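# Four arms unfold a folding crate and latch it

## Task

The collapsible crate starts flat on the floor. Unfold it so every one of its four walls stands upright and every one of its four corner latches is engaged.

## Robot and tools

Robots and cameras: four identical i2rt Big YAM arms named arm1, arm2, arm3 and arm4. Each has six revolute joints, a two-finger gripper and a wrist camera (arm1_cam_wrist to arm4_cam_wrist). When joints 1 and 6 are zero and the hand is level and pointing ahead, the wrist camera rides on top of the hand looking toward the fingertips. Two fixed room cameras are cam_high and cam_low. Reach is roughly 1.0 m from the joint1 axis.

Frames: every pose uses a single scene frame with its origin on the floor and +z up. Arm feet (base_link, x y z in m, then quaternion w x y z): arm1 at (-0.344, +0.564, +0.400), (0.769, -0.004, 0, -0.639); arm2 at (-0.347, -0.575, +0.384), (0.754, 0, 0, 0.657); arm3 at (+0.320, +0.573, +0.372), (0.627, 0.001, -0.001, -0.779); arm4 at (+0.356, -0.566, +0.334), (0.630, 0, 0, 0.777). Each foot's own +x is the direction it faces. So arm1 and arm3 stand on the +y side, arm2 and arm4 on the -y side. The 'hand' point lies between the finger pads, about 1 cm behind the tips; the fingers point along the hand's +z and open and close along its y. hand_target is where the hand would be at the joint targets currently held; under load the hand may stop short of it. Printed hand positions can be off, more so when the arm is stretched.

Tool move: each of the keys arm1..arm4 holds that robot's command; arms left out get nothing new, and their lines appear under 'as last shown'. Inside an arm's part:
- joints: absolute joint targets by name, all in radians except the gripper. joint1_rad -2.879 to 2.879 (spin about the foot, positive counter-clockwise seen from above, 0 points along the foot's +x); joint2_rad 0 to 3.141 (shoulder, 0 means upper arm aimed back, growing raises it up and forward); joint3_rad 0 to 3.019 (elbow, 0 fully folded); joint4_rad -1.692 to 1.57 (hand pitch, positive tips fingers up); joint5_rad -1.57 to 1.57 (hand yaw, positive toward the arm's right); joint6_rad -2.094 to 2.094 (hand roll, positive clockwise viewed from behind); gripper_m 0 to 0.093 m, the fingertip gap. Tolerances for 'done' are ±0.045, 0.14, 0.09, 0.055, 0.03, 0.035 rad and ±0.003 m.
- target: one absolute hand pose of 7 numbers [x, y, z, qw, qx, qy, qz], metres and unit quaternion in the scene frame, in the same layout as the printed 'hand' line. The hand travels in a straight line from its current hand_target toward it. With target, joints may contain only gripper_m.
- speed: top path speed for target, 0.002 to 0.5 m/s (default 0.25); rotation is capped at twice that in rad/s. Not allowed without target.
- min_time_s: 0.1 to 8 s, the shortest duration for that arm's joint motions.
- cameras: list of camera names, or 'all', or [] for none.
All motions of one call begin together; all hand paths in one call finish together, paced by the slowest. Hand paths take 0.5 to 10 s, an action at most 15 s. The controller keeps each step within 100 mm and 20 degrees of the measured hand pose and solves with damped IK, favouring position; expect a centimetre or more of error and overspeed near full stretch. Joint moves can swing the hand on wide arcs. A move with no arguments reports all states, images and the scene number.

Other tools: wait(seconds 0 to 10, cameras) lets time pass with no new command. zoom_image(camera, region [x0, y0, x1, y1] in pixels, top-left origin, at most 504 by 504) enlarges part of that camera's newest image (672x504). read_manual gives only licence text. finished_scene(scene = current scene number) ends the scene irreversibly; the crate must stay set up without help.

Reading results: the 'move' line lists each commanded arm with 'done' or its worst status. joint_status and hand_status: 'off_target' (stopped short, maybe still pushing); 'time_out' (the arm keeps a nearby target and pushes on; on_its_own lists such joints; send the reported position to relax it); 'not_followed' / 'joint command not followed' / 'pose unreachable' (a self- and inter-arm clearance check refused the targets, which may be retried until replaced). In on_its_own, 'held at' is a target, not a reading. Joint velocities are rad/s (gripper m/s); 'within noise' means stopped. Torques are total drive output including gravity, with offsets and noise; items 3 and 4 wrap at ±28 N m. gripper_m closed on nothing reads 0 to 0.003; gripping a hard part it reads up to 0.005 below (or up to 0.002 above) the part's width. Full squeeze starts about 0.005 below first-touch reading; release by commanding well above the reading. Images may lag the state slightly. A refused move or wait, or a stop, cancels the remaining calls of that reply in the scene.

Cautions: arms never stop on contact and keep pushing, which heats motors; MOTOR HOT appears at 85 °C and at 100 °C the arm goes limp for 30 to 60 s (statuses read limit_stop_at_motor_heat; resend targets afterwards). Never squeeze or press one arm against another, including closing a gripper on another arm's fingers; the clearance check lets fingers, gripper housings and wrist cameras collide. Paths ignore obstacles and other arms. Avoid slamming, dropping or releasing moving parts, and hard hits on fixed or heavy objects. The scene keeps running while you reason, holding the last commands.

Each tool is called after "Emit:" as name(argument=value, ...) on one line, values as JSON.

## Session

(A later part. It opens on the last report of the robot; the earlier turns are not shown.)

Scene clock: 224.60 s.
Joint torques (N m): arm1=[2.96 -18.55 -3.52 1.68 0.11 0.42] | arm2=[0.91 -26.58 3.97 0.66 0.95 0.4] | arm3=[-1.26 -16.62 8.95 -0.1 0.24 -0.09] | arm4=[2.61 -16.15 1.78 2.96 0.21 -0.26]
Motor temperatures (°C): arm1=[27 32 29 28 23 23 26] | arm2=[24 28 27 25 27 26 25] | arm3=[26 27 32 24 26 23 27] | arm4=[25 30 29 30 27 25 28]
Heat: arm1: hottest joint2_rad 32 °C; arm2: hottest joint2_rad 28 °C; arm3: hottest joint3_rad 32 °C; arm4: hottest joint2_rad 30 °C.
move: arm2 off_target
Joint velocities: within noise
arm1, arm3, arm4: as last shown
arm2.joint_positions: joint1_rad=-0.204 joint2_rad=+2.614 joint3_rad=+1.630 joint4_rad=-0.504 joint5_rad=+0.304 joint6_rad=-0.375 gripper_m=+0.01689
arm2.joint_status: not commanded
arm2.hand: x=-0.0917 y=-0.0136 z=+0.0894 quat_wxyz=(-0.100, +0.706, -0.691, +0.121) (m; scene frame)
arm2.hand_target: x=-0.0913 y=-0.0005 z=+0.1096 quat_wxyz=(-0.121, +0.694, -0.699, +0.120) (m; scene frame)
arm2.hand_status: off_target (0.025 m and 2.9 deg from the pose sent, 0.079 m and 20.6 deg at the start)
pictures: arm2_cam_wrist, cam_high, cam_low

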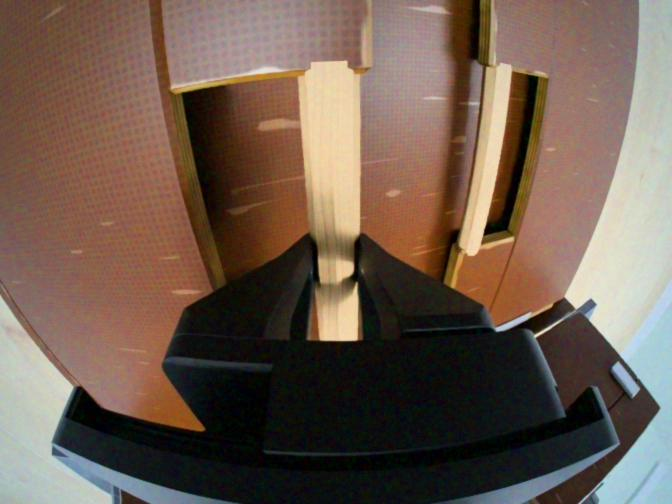

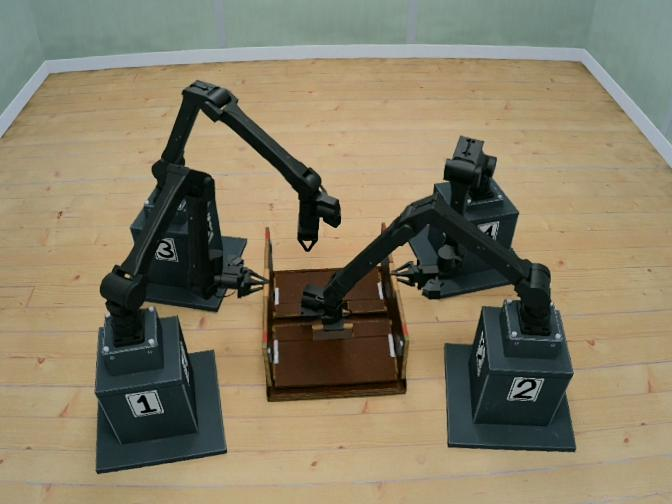

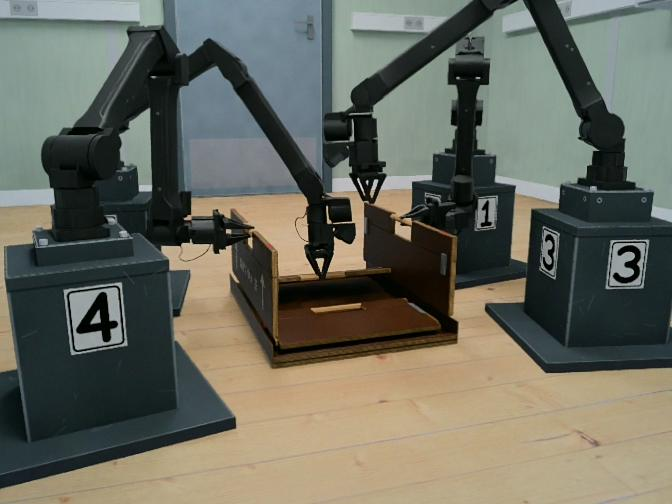

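Emit:
move(arm2={"target": [-0.1437, 0.0, 0.191, -0.2706, 0.6533, -0.6533, 0.2706], "speed": 0.12}, cameras=["arm2_cam_wrist", "cam_high", "cam_low"])

Scene clock: 229.10 s.
Joint torques (N m): arm1=[3.6 -18.61 -3.38 1.72 0.05 0.42] | arm2=[2.02 -25.17 4.38 0.28 1.2 0.34] | arm3=[-1.14 -16.21 8.92 -0.21 0.24 -0.04] | arm4=[2.49 -16.15 1.76 2.84 0.21 -0.25]
Motor temperatures (°C): arm1=[27 31 29 27 23 23 26] | arm2=[24 28 27 25 27 26 25] | arm3=[26 27 32 24 26 23 27] | arm4=[25 30 28 30 27 25 28]
Heat: arm1: hottest joint2_rad 31 °C; arm2: hottest joint2_rad 28 °C; arm3: hottest joint3_rad 32 °C; arm4: hottest joint2_rad 30 °C.
move: arm2 off_target
Joint velocities: within noise
arm1, arm3: as last shown
arm2.joint_positions: joint1_rad=-0.026 joint2_rad=+2.486 joint3_rad=+1.476 joint4_rad=-0.456 joint5_rad=+0.760 joint6_rad=-0.222 gripper_m=+0.01689
arm2.joint_status: not commanded
arm2.hand: x=-0.1326 y=-0.0145 z=+0.1698 quat_wxyz=(-0.248, +0.661, -0.650, +0.280) (m; scene frame)
arm2.hand_target: x=-0.1418 y=+0.0002 z=+0.1905 quat_wxyz=(-0.270, +0.653, -0.653, +0.273) (m; scene frame)
arm2.hand_status: off_target (0.028 m and 3.0 deg from the pose sent, 0.115 m and 27.1 deg at the start)
arm4.joint_positions: joint1_rad=+0.896 joint2_rad=+2.478 joint3_rad=+0.831 joint4_rad=+1.526 joint5_rad=+1.108 joint6_rad=-1.452 gripper_m=+0.01666
arm4.joint_status: not commanded
arm4.hand: x=-0.0057 y=-0.2091 z=+0.2454 quat_wxyz=(-0.688, +0.726, -0.007, -0.001) (m; scene frame)
arm4.hand_target: x=-0.0124 y=-0.2105 z=+0.2527 quat_wxyz=(-0.695, +0.719, -0.004, -0.002) (m; scene frame)
arm4.hand_status: not commanded
pictures: arm2_cam_wrist, cam_high, cam_low

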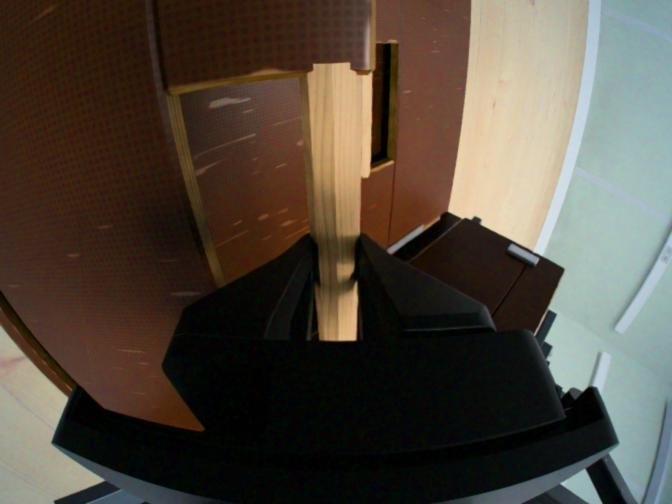

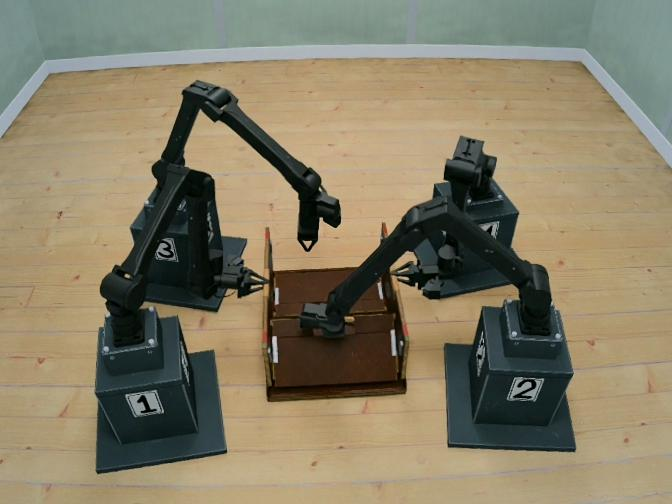

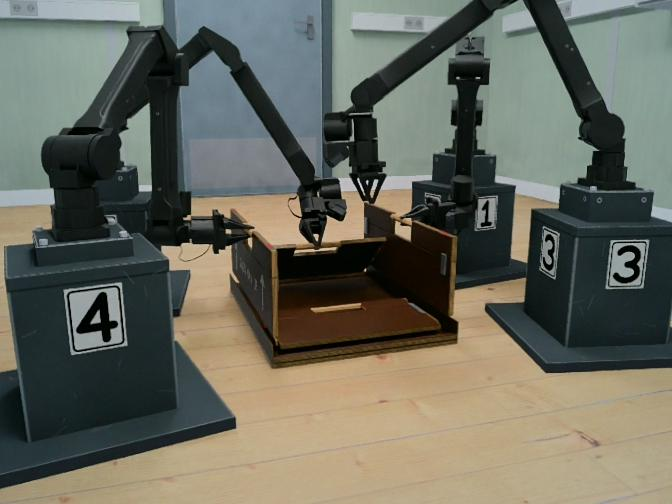

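Emit:
move(arm2={"target": [-0.220, 0.0, 0.243, -0.3851, 0.593, -0.593, 0.3851], "speed": 0.15}, arm3={"target": [0.010, 0.002, 0.115, 0, 0.7071, 0.7071, 0], "speed": 0.2}, cameras=["arm2_cam_wrist", "arm3_cam_wrist", "cam_high", "cam_low"])

Scene clock: 237.50 s.
Joint torques (N m): arm1=[3.43 -19.19 -3.3 1.72 0.05 0.4] | arm2=[1.73 -23.36 6.23 -0.62 0.99 0.24] | arm3=[-1.32 -19.25 7.42 0.38 0.09 -0.07] | arm4=[2.37 -16.21 1.76 2.8 0.14 -0.25]
Motor temperatures (°C): arm1=[27 31 29 27 23 23 26] | arm2=[24 30 27 25 28 26 25] | arm3=[26 27 32 24 26 23 27] | arm4=[24 30 28 30 27 25 28]
Heat: arm1: hottest joint2_rad 31 °C; arm2: hottest joint2_rad 30 °C; arm3: hottest joint3_rad 32 °C; arm4: hottest joint2_rad 30 °C.
move: arm2 off_target; arm3 off_target
Joint velocities: within noise
arm1: as last shown
arm2.joint_positions: joint1_rad=+0.170 joint2_rad=+2.487 joint3_rad=+1.504 joint4_rad=-0.732 joint5_rad=+1.142 joint6_rad=+0.120 gripper_m=+0.01689
arm2.joint_status: not commanded
arm2.hand: x=-0.2066 y=-0.0158 z=+0.2289 quat_wxyz=(-0.370, +0.596, -0.592, +0.397) (m; scene frame)
arm2.hand_target: x=-0.2183 y=+0.0021 z=+0.2433 quat_wxyz=(-0.388, +0.590, -0.595, +0.384) (m; scene frame)
arm2.hand_status: off_target (0.025 m and 2.2 deg from the pose sent, 0.115 m and 22.3 deg at the start)
arm3.joint_positions: joint1_rad=-0.273 joint2_rad=+2.572 joint3_rad=+1.765 joint4_rad=-0.770 joint5_rad=+0.002 joint6_rad=-0.488 gripper_m=+0.05012
arm3.joint_status: not commanded
arm3.hand: x=+0.0200 y=+0.0086 z=+0.1245 quat_wxyz=(+0.001, -0.707, -0.707, -0.003) (m; scene frame)
arm3.hand_target: x=+0.0110 y=+0.0050 z=+0.1150 quat_wxyz=(+0.000, -0.707, -0.707, -0.001) (m; scene frame)
arm3.hand_status: off_target (0.015 m and 0.4 deg from the pose sent, 0.239 m and 1.0 deg at the start)
arm4.joint_positions: joint1_rad=+0.898 joint2_rad=+2.480 joint3_rad=+0.831 joint4_rad=+1.526 joint5_rad=+1.111 joint6_rad=-1.452 gripper_m=+0.01666
arm4.joint_status: not commanded
arm4.hand: x=-0.0054 y=-0.2098 z=+0.2448 quat_wxyz=(-0.688, +0.726, -0.007, +0.000) (m; scene frame)
arm4.hand_target: x=-0.0120 y=-0.2108 z=+0.2520 quat_wxyz=(-0.695, +0.719, -0.003, -0.001) (m; scene frame)
arm4.hand_status: not commanded
pictures: arm2_cam_wrist, arm3_cam_wrist, cam_high, cam_low

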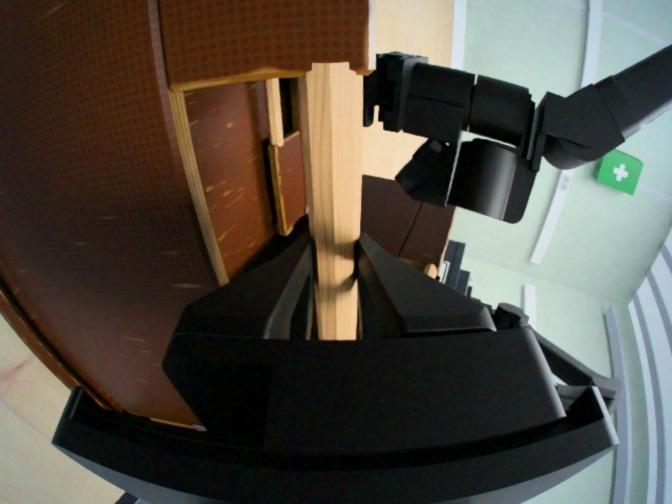

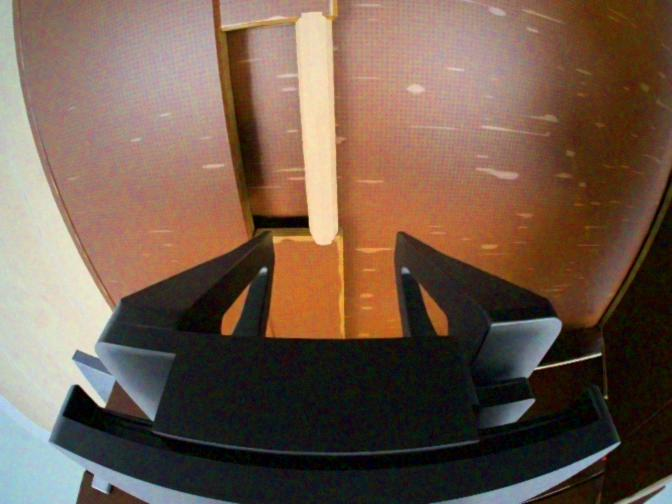

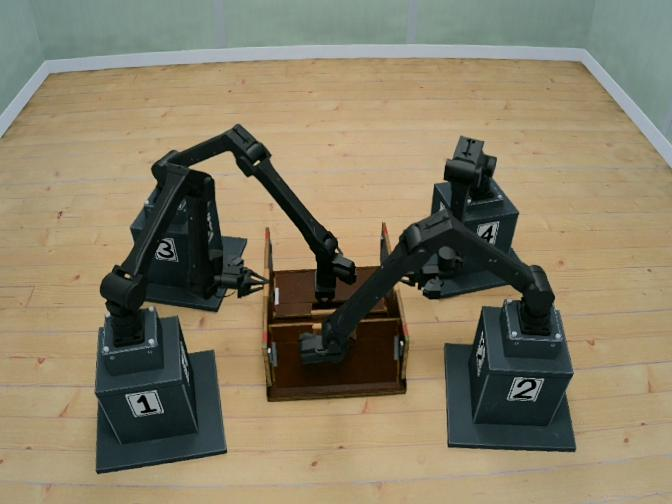

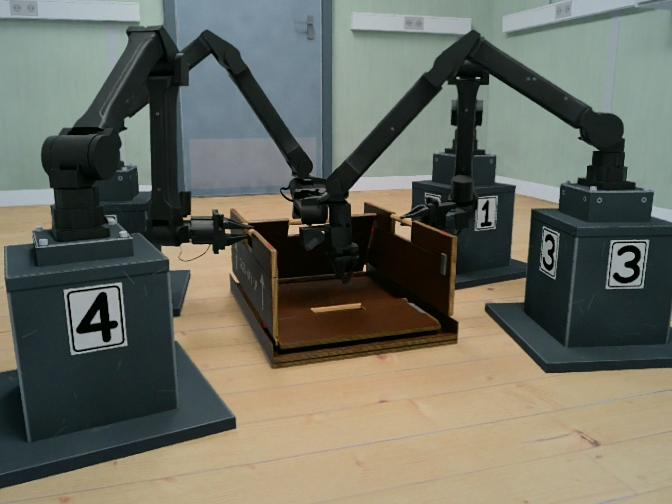

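Emit:
move(arm2={"target": [-0.290, 0.0, 0.262, -0.4732, 0.5255, -0.5255, 0.4732], "speed": 0.12}, arm3={"target": [0.0165, -0.014, 0.046, 0, 0.7071, 0.7071, 0], "speed": 0.12}, cameras=["arm2_cam_wrist", "arm3_cam_wrist", "cam_high", "cam_low"])

Emit:
zoom_image(camera="cam_high", region=[240, 210, 420, 410])

Scene clock: 245.37 s.
Joint torques (N m): arm1=[3.37 -18.78 -3.48 1.62 0.07 0.4] | arm2=[-0.03 -23.47 3.6 -0.01 0.2 -0.18] | arm3=[0.44 -19.37 7.58 0.66 0.11 0.15] | arm4=[2.37 -16.21 1.76 2.8 0.12 -0.25]
Motor temperatures (°C): arm1=[27 31 29 27 23 23 26] | arm2=[24 30 27 25 28 26 26] | arm3=[26 28 33 24 26 23 27] | arm4=[24 30 28 30 27 25 28]
Heat: arm1: hottest joint2_rad 31 °C; arm2: hottest joint2_rad 30 °C; arm3: hottest joint3_rad 33 °C; arm4: hottest joint2_rad 30 °C.
move: arm2 not_followed; arm3 off_target
Joint velocities: within noise
arm1, arm4: as last shown
arm2.joint_positions: joint1_rad=+0.273 joint2_rad=+2.614 joint3_rad=+1.664 joint4_rad=-1.231 joint5_rad=+1.344 joint6_rad=+0.596 gripper_m=+0.01689
arm2.joint_status: not commanded
arm2.on_its_own: joint1_rad is held at +0.273, not at its first target +0.191; joint3_rad is held at +1.660, not at its first target +1.535; joint4_rad is held at -1.220, not at its first target -0.751; joint5_rad is held at +1.332, not at its first target +1.150; joint6_rad is held at +0.565, not at its first target +0.139
arm2.hand: x=-0.2516 y=-0.0166 z=+0.2433 quat_wxyz=(-0.447, +0.553, -0.535, +0.457) (m; scene frame)
arm2.hand_target: x=-0.2526 y=-0.0158 z=+0.2449 quat_wxyz=(-0.442, +0.556, -0.535, +0.456) (m; scene frame)
arm2.hand_status: not_followed (0.046 m and 4.8 deg from the pose sent, 0.091 m and 18.4 deg at the start)
arm3.joint_positions: joint1_rad=-0.273 joint2_rad=+2.737 joint3_rad=+1.917 joint4_rad=-0.756 joint5_rad=+0.002 joint6_rad=-0.488 gripper_m=+0.05012
arm3.joint_status: not commanded
arm3.hand: x=+0.0129 y=-0.0052 z=+0.0602 quat_wxyz=(+0.001, -0.707, -0.707, -0.003) (m; scene frame)
arm3.hand_target: x=+0.0169 y=-0.0128 z=+0.0461 quat_wxyz=(+0.000, -0.707, -0.707, +0.000) (m; scene frame)
arm3.hand_status: off_target (0.017 m and 0.4 deg from the pose sent, 0.082 m and 0.4 deg at the start)
arm4.hand_target: x=-0.0120 y=-0.2107 z=+0.2520 quat_wxyz=(-0.695, +0.719, -0.003, -0.001) (m; scene frame)
pictures: arm2_cam_wrist, arm3_cam_wrist, cam_high, cam_low
pose unreachable (arm2 arm): on one or more control steps of this call this arm could not follow its commanded pose, so it was not sent that pose on those steps. On the call's last step it was still not sent that pose. It may still have moved: this result reports where it is.
cause: moving toward the commanded pose would bring two parts of the arm too close to each other (its wrist (the part past joint 4) and its wrist camera, 1 mm apart when it was first held).

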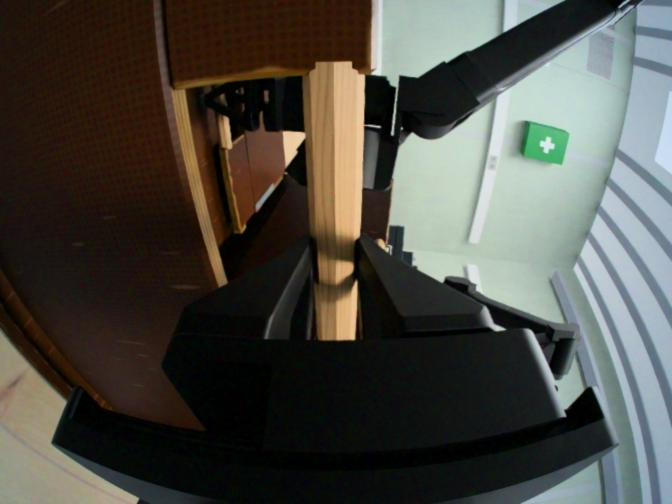

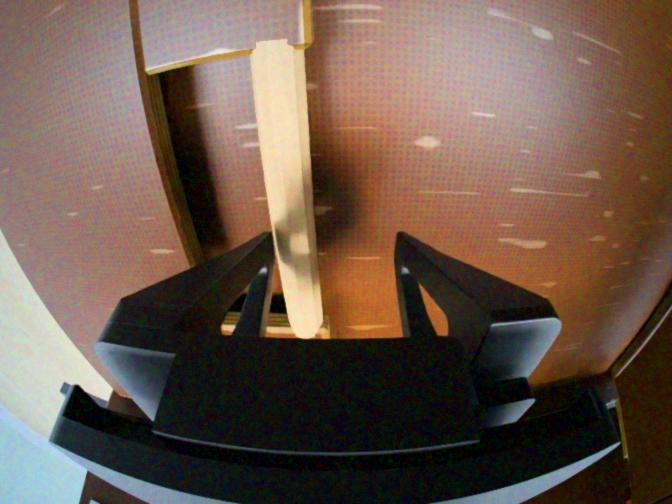

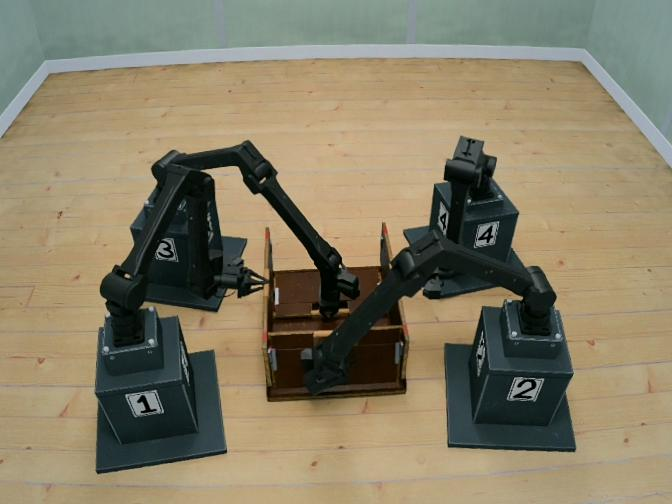

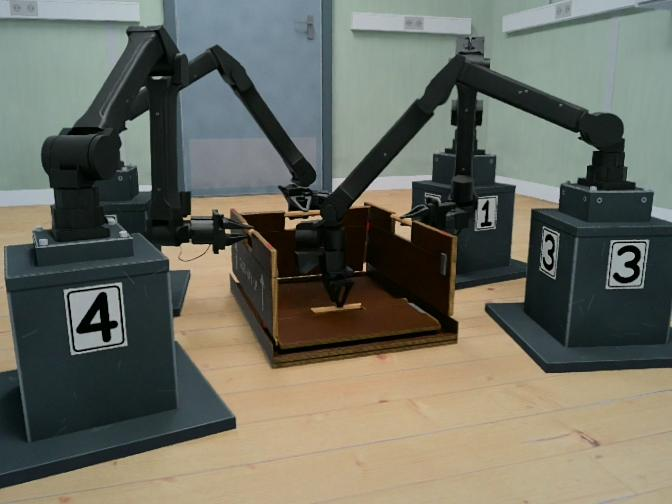

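Scaled by 2.520 from the camera's 672x504 image, which has a finer 960x720 frame.

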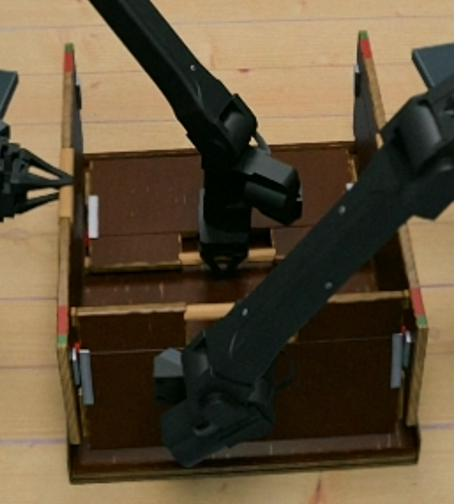

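Emit:
move(arm2={"joints": {"gripper_m": 0.0175}}, arm3={"target": [0.030, -0.014, 0.085, 0, 0.7071, 0.7071, 0], "speed": 0.12}, cameras=["arm3_cam_wrist"])

Scene clock: 255.77 s.
Joint torques (N m): arm1=[3.66 -19.19 -3.4 1.5 0.06 0.41] | arm2=[-0.03 -23.47 3.58 -0.01 0.19 -0.18] | arm3=[0.32 -22.71 3.81 0.06 0.14 0.18] | arm4=[2.37 -16.21 1.74 2.8 0.12 -0.24]
Motor temperatures (°C): arm1=[27 31 29 27 23 23 27] | arm2=[24 29 26 25 28 26 26] | arm3=[26 27 33 24 26 23 27] | arm4=[24 29 28 30 27 25 28]
Heat: arm1: hottest joint2_rad 31 °C; arm2: hottest joint2_rad 29 °C; arm3: hottest joint3_rad 33 °C; arm4: hottest joint4_rad 30 °C.
move: arm2 done; arm3 done
Joint velocities: within noise
arm1, arm4: as last shown
arm2.joint_positions: joint1_rad=+0.273 joint2_rad=+2.614 joint3_rad=+1.664 joint4_rad=-1.231 joint5_rad=+1.344 joint6_rad=+0.596 gripper_m=+0.01773
arm2.joint_status: all done
arm2.on_its_own: joint1_rad is held at +0.273, not at its first target +0.191; joint3_rad is held at +1.660, not at its first target +1.535; joint4_rad is held at -1.220, not at its first target -0.751; joint5_rad is held at +1.332, not at its first target +1.150; joint6_rad is held at +0.565, not at its first target +0.139
arm2.hand: x=-0.2516 y=-0.0166 z=+0.2433 quat_wxyz=(-0.447, +0.553, -0.535, +0.457) (m; scene frame)
arm2.hand_target: x=-0.2526 y=-0.0158 z=+0.2449 quat_wxyz=(-0.442, +0.556, -0.535, +0.456) (m; scene frame)
arm2.hand_status: not commanded
arm3.joint_positions: joint1_rad=-0.244 joint2_rad=+2.691 joint3_rad=+1.889 joint4_rad=-0.756 joint5_rad=+0.002 joint6_rad=-0.475 gripper_m=+0.05012
arm3.joint_status: not commanded
arm3.hand: x=+0.0275 y=-0.0186 z=+0.0822 quat_wxyz=(-0.002, -0.702, -0.712, +0.005) (m; scene frame)
arm3.hand_target: x=+0.0349 y=-0.0165 z=+0.0849 quat_wxyz=(+0.000, -0.702, -0.712, +0.000) (m; scene frame)
arm3.hand_status: done (0.006 m and 1.1 deg from the pose sent, 0.031 m and 0.4 deg at the start)
pictures: arm3_cam_wrist

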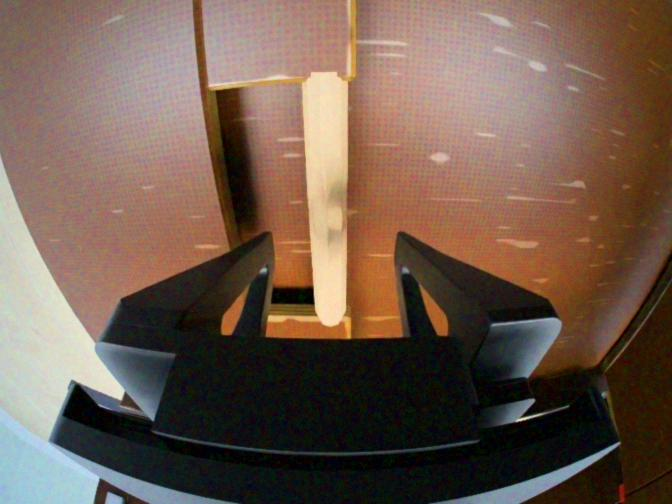

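Emit:
move(arm2={"target": [-0.296, -0.002, 0.256, -0.4255, 0.5647, -0.5647, 0.4255], "speed": 0.1}, arm3={"target": [0.031, -0.008, 0.043, 0, 0.7071, 0.7071, 0], "speed": 0.1}, cameras=["arm2_cam_wrist", "arm3_cam_wrist", "cam_high", "cam_low"])

Emit:
zoom_image(camera="cam_high", region=[240, 210, 420, 410])

Scene clock: 259.83 s.
Joint torques (N m): arm1=[3.55 -19.31 -3.44 1.52 0.04 0.38] | arm2=[5.13 -24.53 5.74 -1.02 -0.48 0.2] | arm3=[-0.38 -19.78 5.53 0.95 0.09 0.14] | arm4=[2.43 -16.21 1.74 2.78 0.12 -0.24]
Motor temperatures (°C): arm1=[27 31 29 27 23 23 27] | arm2=[24 29 26 25 28 26 26] | arm3=[26 27 33 24 26 23 27] | arm4=[24 29 28 30 27 25 28]
Heat: arm1: hottest joint2_rad 31 °C; arm2: hottest joint2_rad 29 °C; arm3: hottest joint3_rad 33 °C; arm4: hottest joint4_rad 30 °C.
move: arm2 off_target; arm3 off_target
Joint velocities: within noise
arm1, arm4: as last shown
arm2.joint_positions: joint1_rad=+0.279 joint2_rad=+2.604 joint3_rad=+1.691 joint4_rad=-1.288 joint5_rad=+1.255 joint6_rad=+0.611 gripper_m=+0.01772
arm2.joint_status: not commanded
arm2.hand: x=-0.2591 y=-0.0168 z=+0.2450 quat_wxyz=(-0.413, +0.558, -0.560, +0.452) (m; scene frame)
arm2.hand_target: x=-0.2953 y=-0.0024 z=+0.2563 quat_wxyz=(-0.425, +0.568, -0.561, +0.427) (m; scene frame)
arm2.hand_status: off_target (0.041 m and 3.5 deg from the pose sent, 0.048 m and 5.7 deg at the start)
arm3.joint_positions: joint1_rad=-0.251 joint2_rad=+2.720 joint3_rad=+1.889 joint4_rad=-0.724 joint5_rad=+0.002 joint6_rad=-0.468 gripper_m=+0.05012
arm3.joint_status: not commanded
arm3.hand: x=+0.0250 y=-0.0124 z=+0.0638 quat_wxyz=(-0.003, -0.707, -0.708, +0.007) (m; scene frame)
arm3.hand_target: x=+0.0271 y=-0.0048 z=+0.0437 quat_wxyz=(+0.000, -0.711, -0.703, +0.000) (m; scene frame)
arm3.hand_status: off_target (0.022 m and 0.8 deg from the pose sent, 0.041 m and 1.1 deg at the start)
pictures: arm2_cam_wrist, arm3_cam_wrist, cam_high, cam_low

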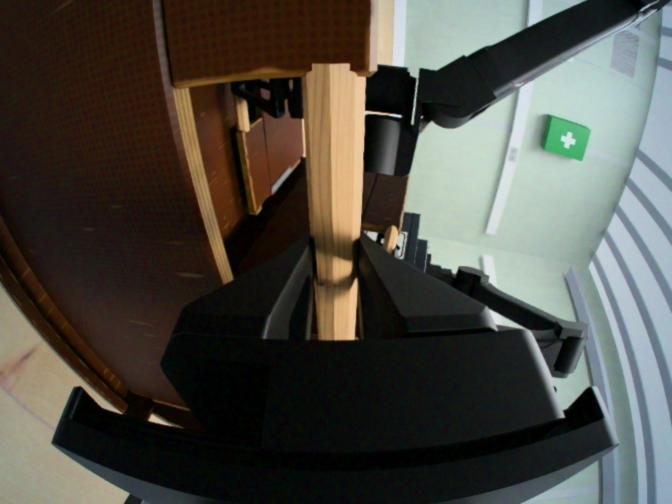

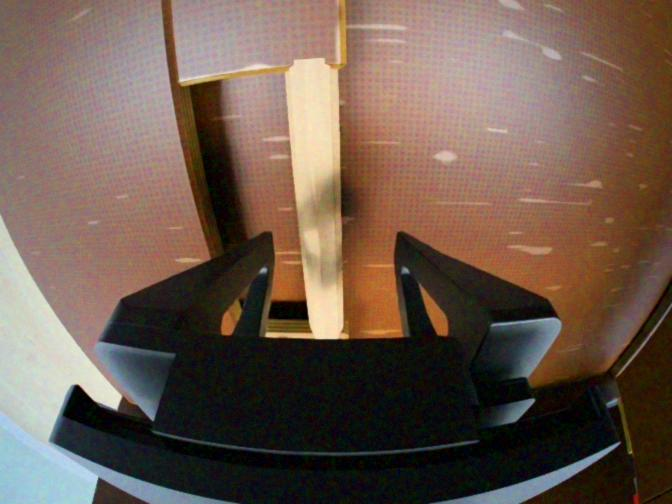

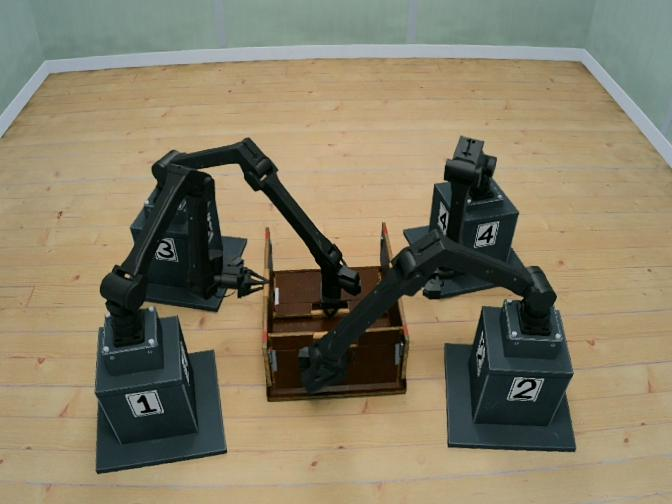

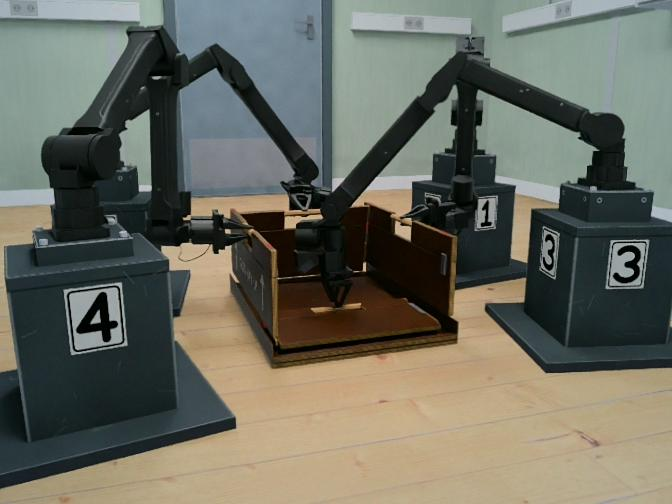

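Scaled by 2.520 from the camera's 672x504 image, which has a finer 960x720 frame.

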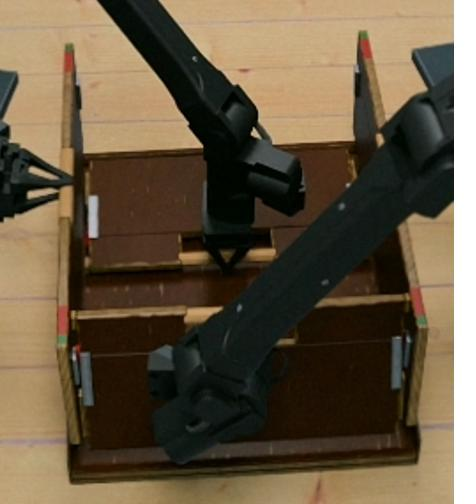

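Emit:
zoom_image(camera="cam_high", region=[255, 310, 315, 410])

Emit:
zoom_image(camera="cam_high", region=[360, 310, 420, 410])

Emit:
zoom_image(camera="arm2_cam_wrist", region=[200, 60, 440, 260])

Emit:
zoom_image(camera="cam_low", region=[340, 190, 470, 360])

Scaled by 5.040 from the camera's 672x504 image, which has a finer 960x720 frame.

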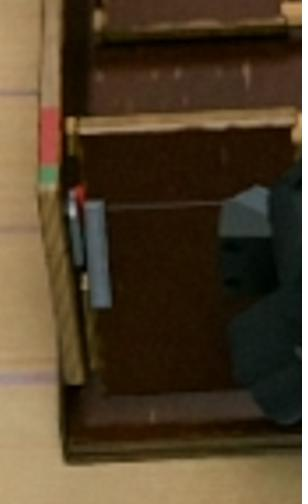

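Scaled by 5.040 from the camera's 672x504 image, which has a finer 960x720 frame.

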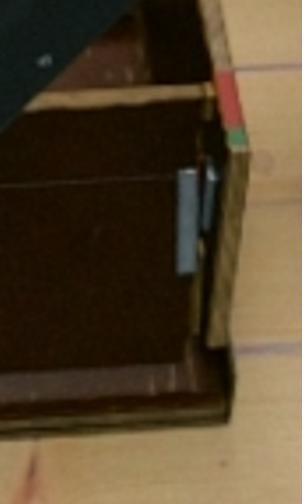

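Scaled by 2.100 from the camera's 672x504 image, which has a finer 960x720 frame.

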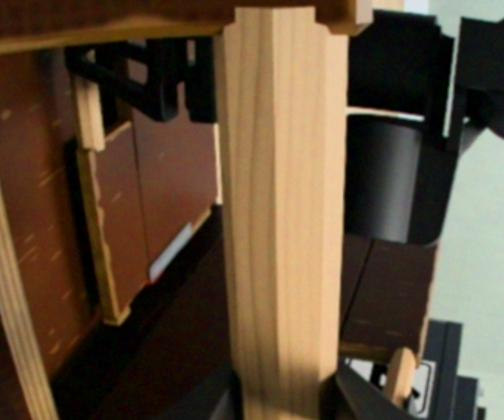

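Scaled by 2.965 from the camera's 672x504 image, which has a finer 960x720 frame.

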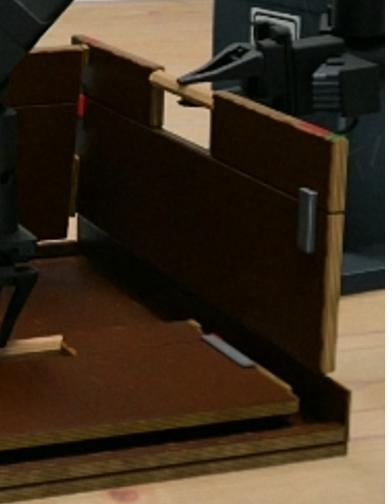

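Emit:
move(arm2={"target": [-0.325, 0.0, 0.262, -0.4255, 0.5647, -0.5647, 0.4255], "speed": 0.08}, arm3={"target": [0.036, -0.008, 0.075, 0, 0.7071, 0.7071, 0], "speed": 0.1}, cameras=["arm2_cam_wrist", "arm3_cam_wrist", "cam_high"])

Emit:
zoom_image(camera="cam_high", region=[240, 210, 420, 410])

Scene clock: 270.73 s.
Joint torques (N m): arm1=[3.78 -19.25 -3.45 1.66 0.05 0.38] | arm2=[3.02 -23.71 6.82 -1.17 0.47 0.26] | arm3=[0.38 -23.24 3.75 -0.05 0.11 0.19] | arm4=[2.37 -16.21 1.76 2.78 0.15 -0.24]
Motor temperatures (°C): arm1=[27 31 29 27 23 23 27] | arm2=[24 31 26 25 28 26 26] | arm3=[26 28 32 24 26 23 27] | arm4=[24 29 28 30 27 25 28]
Heat: arm1: hottest joint2_rad 31 °C; arm2: hottest joint2_rad 31 °C; arm3: hottest joint3_rad 32 °C; arm4: hottest joint4_rad 30 °C.
move: arm2 off_target; arm3 done
Joint velocities: arm1=[within noise] | arm2=[0.005 0.005 0.002 -0.012 -0.037 0.007 -0.005] | arm3=[within noise] | arm4=[within noise]
arm1.joint_positions: joint1_rad=+0.863 joint2_rad=+2.628 joint3_rad=+0.845 joint4_rad=+1.511 joint5_rad=+1.083 joint6_rad=-1.325 gripper_m=+0.01723
arm1.joint_status: not commanded
arm1.hand: x=-0.0285 y=+0.2027 z=+0.2423 quat_wxyz=(+0.018, -0.019, -0.748, +0.663) (m; scene frame)
arm1.hand_target: x=-0.0225 y=+0.2226 z=+0.2433 quat_wxyz=(+0.002, -0.002, -0.753, +0.657) (m; scene frame)
arm1.hand_status: not commanded
arm2.joint_positions: joint1_rad=+0.351 joint2_rad=+2.616 joint3_rad=+1.739 joint4_rad=-1.427 joint5_rad=+1.191 joint6_rad=+0.723 gripper_m=+0.01754
arm2.joint_status: not commanded
arm2.hand: x=-0.3022 y=-0.0179 z=+0.2496 quat_wxyz=(-0.406, +0.565, -0.564, +0.445) (m; scene frame)
arm2.hand_target: x=-0.3252 y=-0.0017 z=+0.2608 quat_wxyz=(-0.422, +0.565, -0.567, +0.425) (m; scene frame)
arm2.hand_status: off_target (0.032 m and 3.2 deg from the pose sent, 0.070 m and 3.5 deg at the start)
arm3.joint_positions: joint1_rad=-0.251 joint2_rad=+2.700 joint3_rad=+1.862 joint4_rad=-0.724 joint5_rad=+0.002 joint6_rad=-0.468 gripper_m=+0.05012
arm3.joint_status: not commanded
arm3.hand: x=+0.0277 y=-0.0070 z=+0.0692 quat_wxyz=(-0.001, -0.707, -0.708, +0.003) (m; scene frame)
arm3.hand_target: x=+0.0357 y=-0.0084 z=+0.0750 quat_wxyz=(+0.000, -0.706, -0.708, +0.000) (m; scene frame)
arm3.hand_status: done (0.010 m and 0.4 deg from the pose sent, 0.016 m and 0.8 deg at the start)
arm4.joint_positions: joint1_rad=+0.898 joint2_rad=+2.480 joint3_rad=+0.833 joint4_rad=+1.526 joint5_rad=+1.110 joint6_rad=-1.452 gripper_m=+0.01666
arm4.joint_status: not commanded
arm4.hand: x=-0.0062 y=-0.2096 z=+0.2449 quat_wxyz=(-0.688, +0.726, -0.007, -0.001) (m; scene frame)
arm4.hand_target: x=-0.0127 y=-0.2103 z=+0.2522 quat_wxyz=(-0.695, +0.719, -0.004, -0.002) (m; scene frame)
arm4.hand_status: not commanded
pictures: arm2_cam_wrist, arm3_cam_wrist, cam_high

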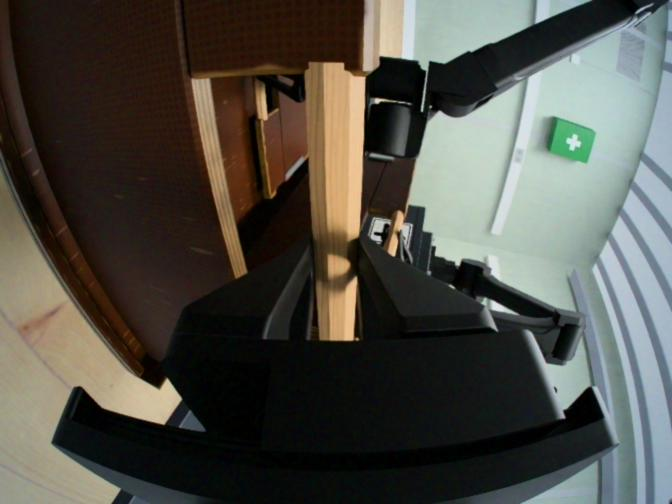

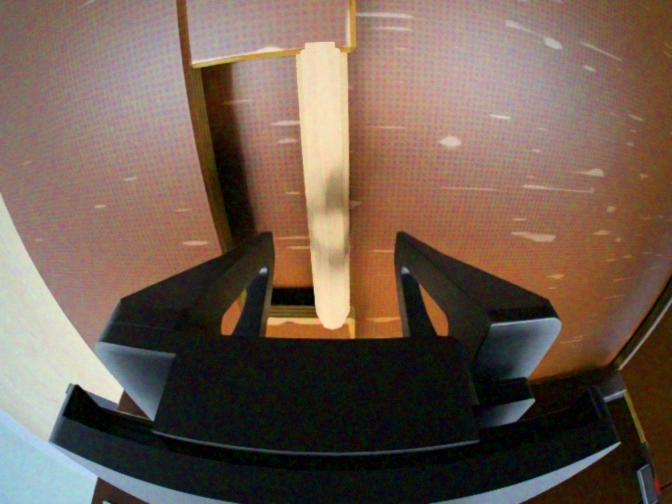

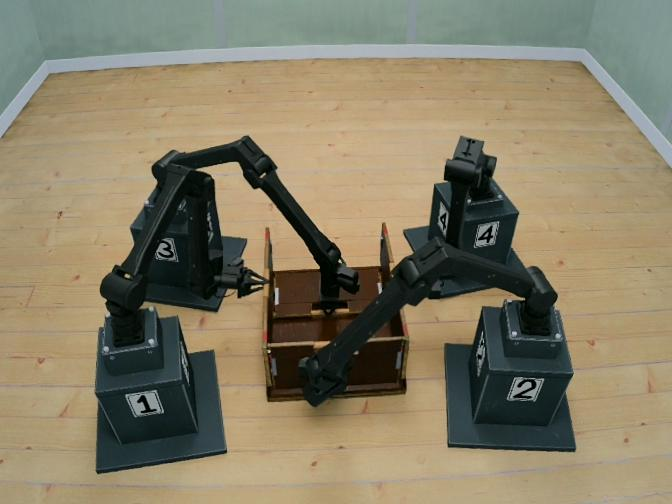

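Scaled by 2.520 from the camera's 672x504 image, which has a finer 960x720 frame.

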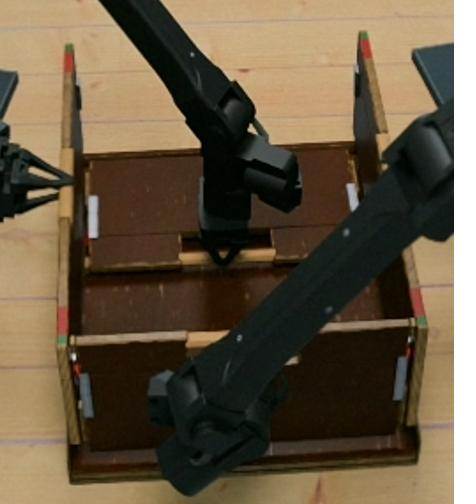

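Emit:
zoom_image(camera="cam_high", region=[255, 310, 315, 410])

Emit:
zoom_image(camera="cam_high", region=[360, 310, 420, 410])

Emit:
zoom_image(camera="arm3_cam_wrist", region=[180, 30, 480, 340])

Scaled by 5.040 from the camera's 672x504 image, which has a finer 960x720 frame.

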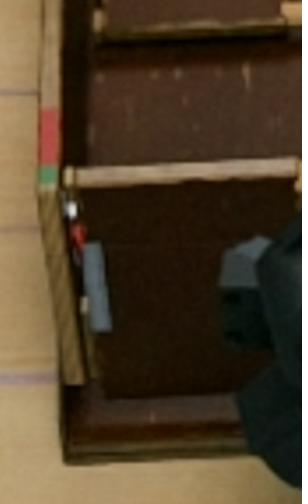

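Scaled by 5.040 from the camera's 672x504 image, which has a finer 960x720 frame.

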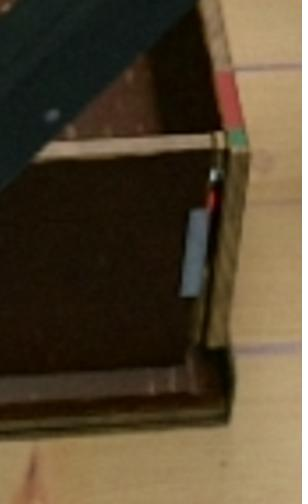

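Scaled by 1.626 from the camera's 672x504 image, which has a finer 960x720 frame.

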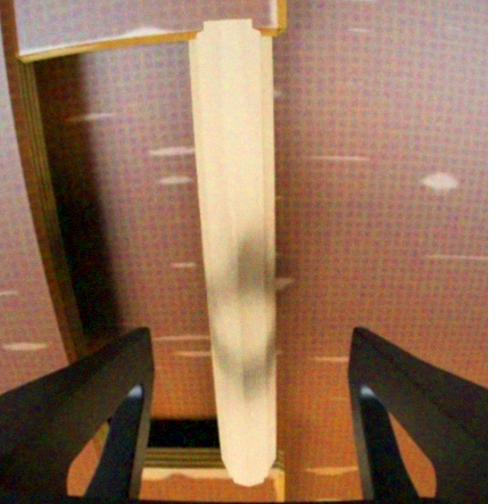

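Emit:
move(arm3={"target": [0.034, -0.008, 0.030, 0, 0.7071, 0.7071, 0], "speed": 0.1}, cameras=["arm3_cam_wrist"])

Scene clock: 278.07 s.
Joint torques (N m): arm1=[3.9 -18.49 -3.37 1.84 0.08 0.4] | arm2=[3.02 -23.77 6.86 -1.22 0.47 0.25] | arm3=[0.79 -19.49 7.15 0.58 0.11 0.13] | arm4=[2.37 -16.21 1.76 2.8 0.15 -0.24]
Motor temperatures (°C): arm1=[27 31 29 27 23 23 27] | arm2=[24 30 26 25 27 26 25] | arm3=[26 28 32 24 26 23 27] | arm4=[24 29 27 30 27 25 28]
Heat: arm1: hottest joint2_rad 31 °C; arm2: hottest joint2_rad 30 °C; arm3: hottest joint3_rad 32 °C; arm4: hottest joint4_rad 30 °C.
move: arm3 off_target
Joint velocities: arm1=[within noise] | arm2=[-0.015 -0.005 -0.012 0.022 -0.007 0.022 -0.004] | arm3=[within noise] | arm4=[within noise]
arm1, arm4: as last shown
arm2.joint_positions: joint1_rad=+0.351 joint2_rad=+2.616 joint3_rad=+1.739 joint4_rad=-1.427 joint5_rad=+1.191 joint6_rad=+0.725 gripper_m=+0.01754
arm2.joint_status: not commanded
arm2.hand: x=-0.3022 y=-0.0179 z=+0.2496 quat_wxyz=(-0.406, +0.564, -0.565, +0.445) (m; scene frame)
arm2.hand_target: x=-0.3252 y=-0.0017 z=+0.2608 quat_wxyz=(-0.423, +0.565, -0.567, +0.425) (m; scene frame)
arm2.hand_status: not commanded
arm3.joint_positions: joint1_rad=-0.251 joint2_rad=+2.751 joint3_rad=+1.881 joint4_rad=-0.710 joint5_rad=+0.002 joint6_rad=-0.468 gripper_m=+0.05012
arm3.joint_status: not commanded
arm3.hand: x=+0.0316 y=+0.0005 z=+0.0426 quat_wxyz=(+0.001, -0.707, -0.708, -0.005) (m; scene frame)
arm3.hand_target: x=+0.0344 y=-0.0071 z=+0.0309 quat_wxyz=(+0.000, -0.707, -0.707, +0.000) (m; scene frame)
arm3.hand_status: off_target (0.015 m and 0.6 deg from the pose sent, 0.040 m and 0.4 deg at the start)
pictures: arm3_cam_wrist

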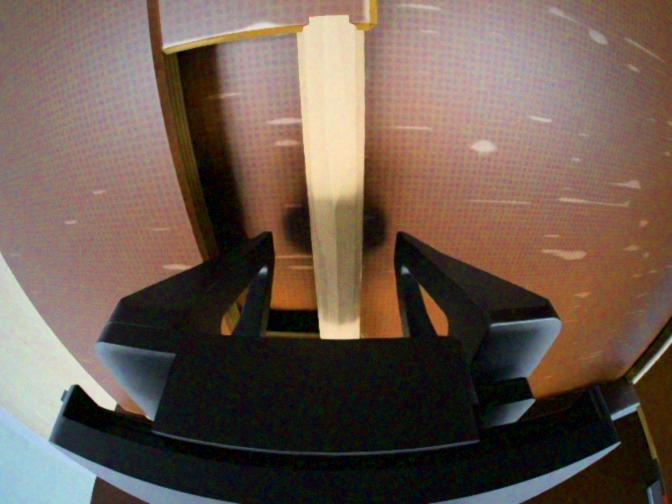

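Emit:
move(arm3={"joints": {"gripper_m": 0.006}}, cameras=[])

Scene clock: 279.23 s.
Joint torques (N m): arm1=[3.72 -18.9 -3.29 1.65 0.06 0.39] | arm2=[2.96 -23.71 6.89 -1.21 0.47 0.25] | arm3=[0.67 -19.19 7.04 0.7 -0.03 0.26] | arm4=[2.37 -16.21 1.76 2.8 0.15 -0.24]
Motor temperatures (°C): arm1=[27 31 29 27 23 23 27] | arm2=[24 30 26 25 27 26 25] | arm3=[26 28 32 24 26 23 27] | arm4=[24 29 27 30 27 25 28]
Heat: arm1: hottest joint2_rad 31 °C; arm2: hottest joint2_rad 30 °C; arm3: hottest joint3_rad 32 °C; arm4: hottest joint4_rad 30 °C.
move: arm3 off_target
Joint velocities: within noise
arm1, arm2, arm4: as last shown
arm2.joint_positions: joint1_rad=+0.351 joint2_rad=+2.616 joint3_rad=+1.739 joint4_rad=-1.427 joint5_rad=+1.191 joint6_rad=+0.725 gripper_m=+0.01759
arm3.joint_positions: joint1_rad=-0.251 joint2_rad=+2.751 joint3_rad=+1.881 joint4_rad=-0.708 joint5_rad=+0.006 joint6_rad=-0.478 gripper_m=+0.01653
arm3.joint_status: gripper_m off_target (ended at +0.01656, target +0.00600)
arm3.hand: x=+0.0307 y=+0.0005 z=+0.0426 quat_wxyz=(+0.003, -0.703, -0.711, -0.003) (m; scene frame)
arm3.hand_target: x=+0.0345 y=-0.0070 z=+0.0307 quat_wxyz=(+0.000, -0.706, -0.708, +0.000) (m; scene frame)
arm3.hand_status: not commanded
pictures: none
No camera images: "cameras" was empty.

Emit:
move(arm3={"target": [0.045, -0.008, 0.133, -0.1228, 0.6964, 0.6964, -0.1228], "speed": 0.12}, cameras=[])

Emit:
move(arm3={"target": [0.101, -0.008, 0.212, -0.2706, 0.6533, 0.6533, -0.2706], "speed": 0.12}, cameras=["arm3_cam_wrist", "cam_high", "cam_low"])

Scene clock: 285.27 s.
Joint torques (N m): arm1=[3.31 -19.37 -3.43 1.63 0.1 0.4] | arm2=[3.02 -23.77 6.89 -1.21 0.47 0.25] | arm3=[0.56 -23.47 3.59 0.51 0.74 0.24] | arm4=[2.37 -16.21 1.76 2.8 0.15 -0.24]
Motor temperatures (°C): arm1=[27 31 29 27 23 23 27] | arm2=[24 29 26 25 27 26 25] | arm3=[26 28 32 24 26 23 27] | arm4=[24 29 27 30 27 25 29]
Heat: arm1: hottest joint2_rad 31 °C; arm2: hottest joint2_rad 29 °C; arm3: hottest joint3_rad 32 °C; arm4: hottest joint4_rad 30 °C.
move: arm3 off_target
Joint velocities: within noise
arm1, arm2, arm4: as last shown
arm2.joint_positions: joint1_rad=+0.351 joint2_rad=+2.616 joint3_rad=+1.739 joint4_rad=-1.427 joint5_rad=+1.191 joint6_rad=+0.725 gripper_m=+0.01760
arm3.joint_positions: joint1_rad=-0.153 joint2_rad=+2.561 joint3_rad=+1.651 joint4_rad=-0.561 joint5_rad=+0.312 joint6_rad=-0.390 gripper_m=+0.01653
arm3.joint_status: not commanded
arm3.hand: x=+0.0423 y=+0.0013 z=+0.1122 quat_wxyz=(+0.122, -0.696, -0.700, +0.106) (m; scene frame)
arm3.hand_target: x=+0.0449 y=-0.0091 z=+0.1322 quat_wxyz=(+0.120, -0.697, -0.696, +0.122) (m; scene frame)
arm3.hand_status: off_target (0.023 m and 2.0 deg from the pose sent, 0.092 m and 20.0 deg at the start)
pictures: none
No camera images: "cameras" was empty.

Scene clock: 287.67 s.
Joint torques (N m): arm1=[3.84 -18.9 -3.38 1.83 0.08 0.41] | arm2=[3.02 -23.77 6.86 -1.22 0.47 0.25] | arm3=[0.79 -21.95 4.23 0.76 1.21 0.11] | arm4=[2.32 -16.21 1.76 2.8 0.15 -0.24]
Motor temperatures (°C): arm1=[27 31 29 27 23 23 27] | arm2=[24 29 26 25 27 26 25] | arm3=[26 28 31 24 26 23 27] | arm4=[24 29 27 30 27 25 29]
Heat: arm1: hottest joint2_rad 31 °C; arm2: hottest joint2_rad 29 °C; arm3: hottest joint3_rad 31 °C; arm4: hottest joint4_rad 30 °C.
move: arm3 off_target
Joint velocities: within noise
arm1, arm2, arm4: as last shown
arm2.joint_positions: joint1_rad=+0.351 joint2_rad=+2.616 joint3_rad=+1.739 joint4_rad=-1.427 joint5_rad=+1.191 joint6_rad=+0.725 gripper_m=+0.01759
arm3.joint_positions: joint1_rad=+0.029 joint2_rad=+2.424 joint3_rad=+1.483 joint4_rad=-0.500 joint5_rad=+0.759 joint6_rad=-0.218 gripper_m=+0.01653
arm3.joint_status: not commanded
arm3.hand: x=+0.0911 y=+0.0038 z=+0.1917 quat_wxyz=(+0.275, -0.662, -0.649, +0.253) (m; scene frame)
arm3.hand_target: x=+0.0987 y=-0.0088 z=+0.2118 quat_wxyz=(+0.271, -0.656, -0.650, +0.271) (m; scene frame)
arm3.hand_status: off_target (0.026 m and 2.4 deg from the pose sent, 0.116 m and 26.5 deg at the start)
pictures: arm3_cam_wrist, cam_high, cam_low

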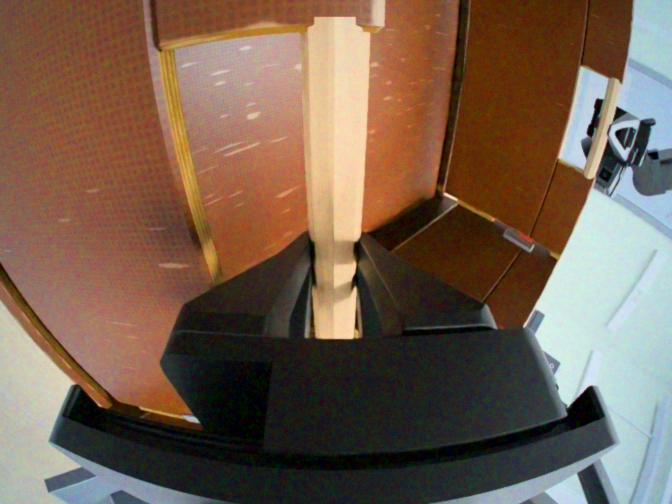

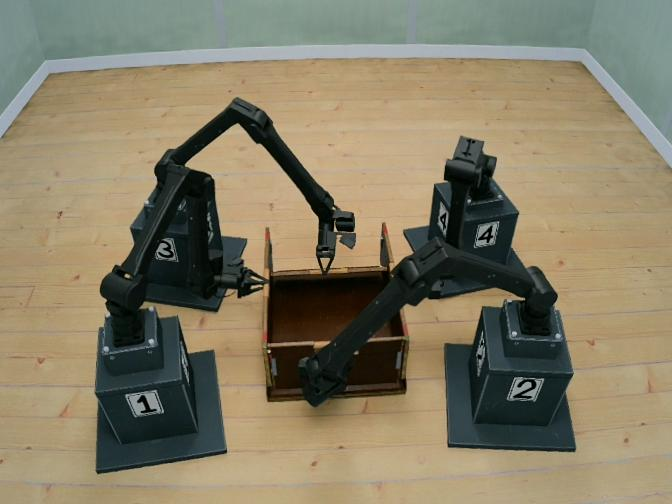

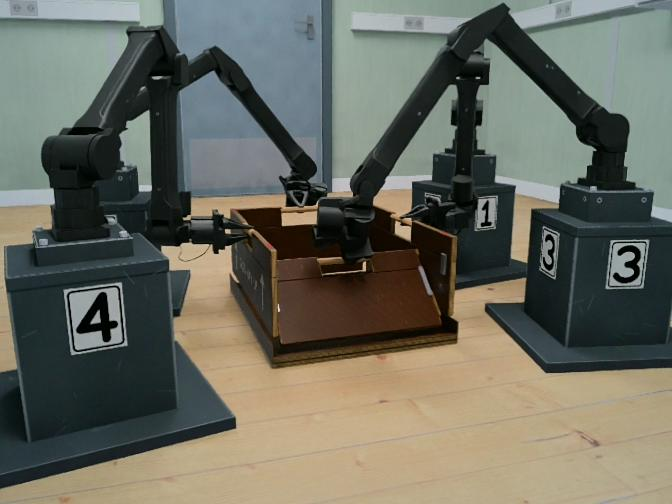

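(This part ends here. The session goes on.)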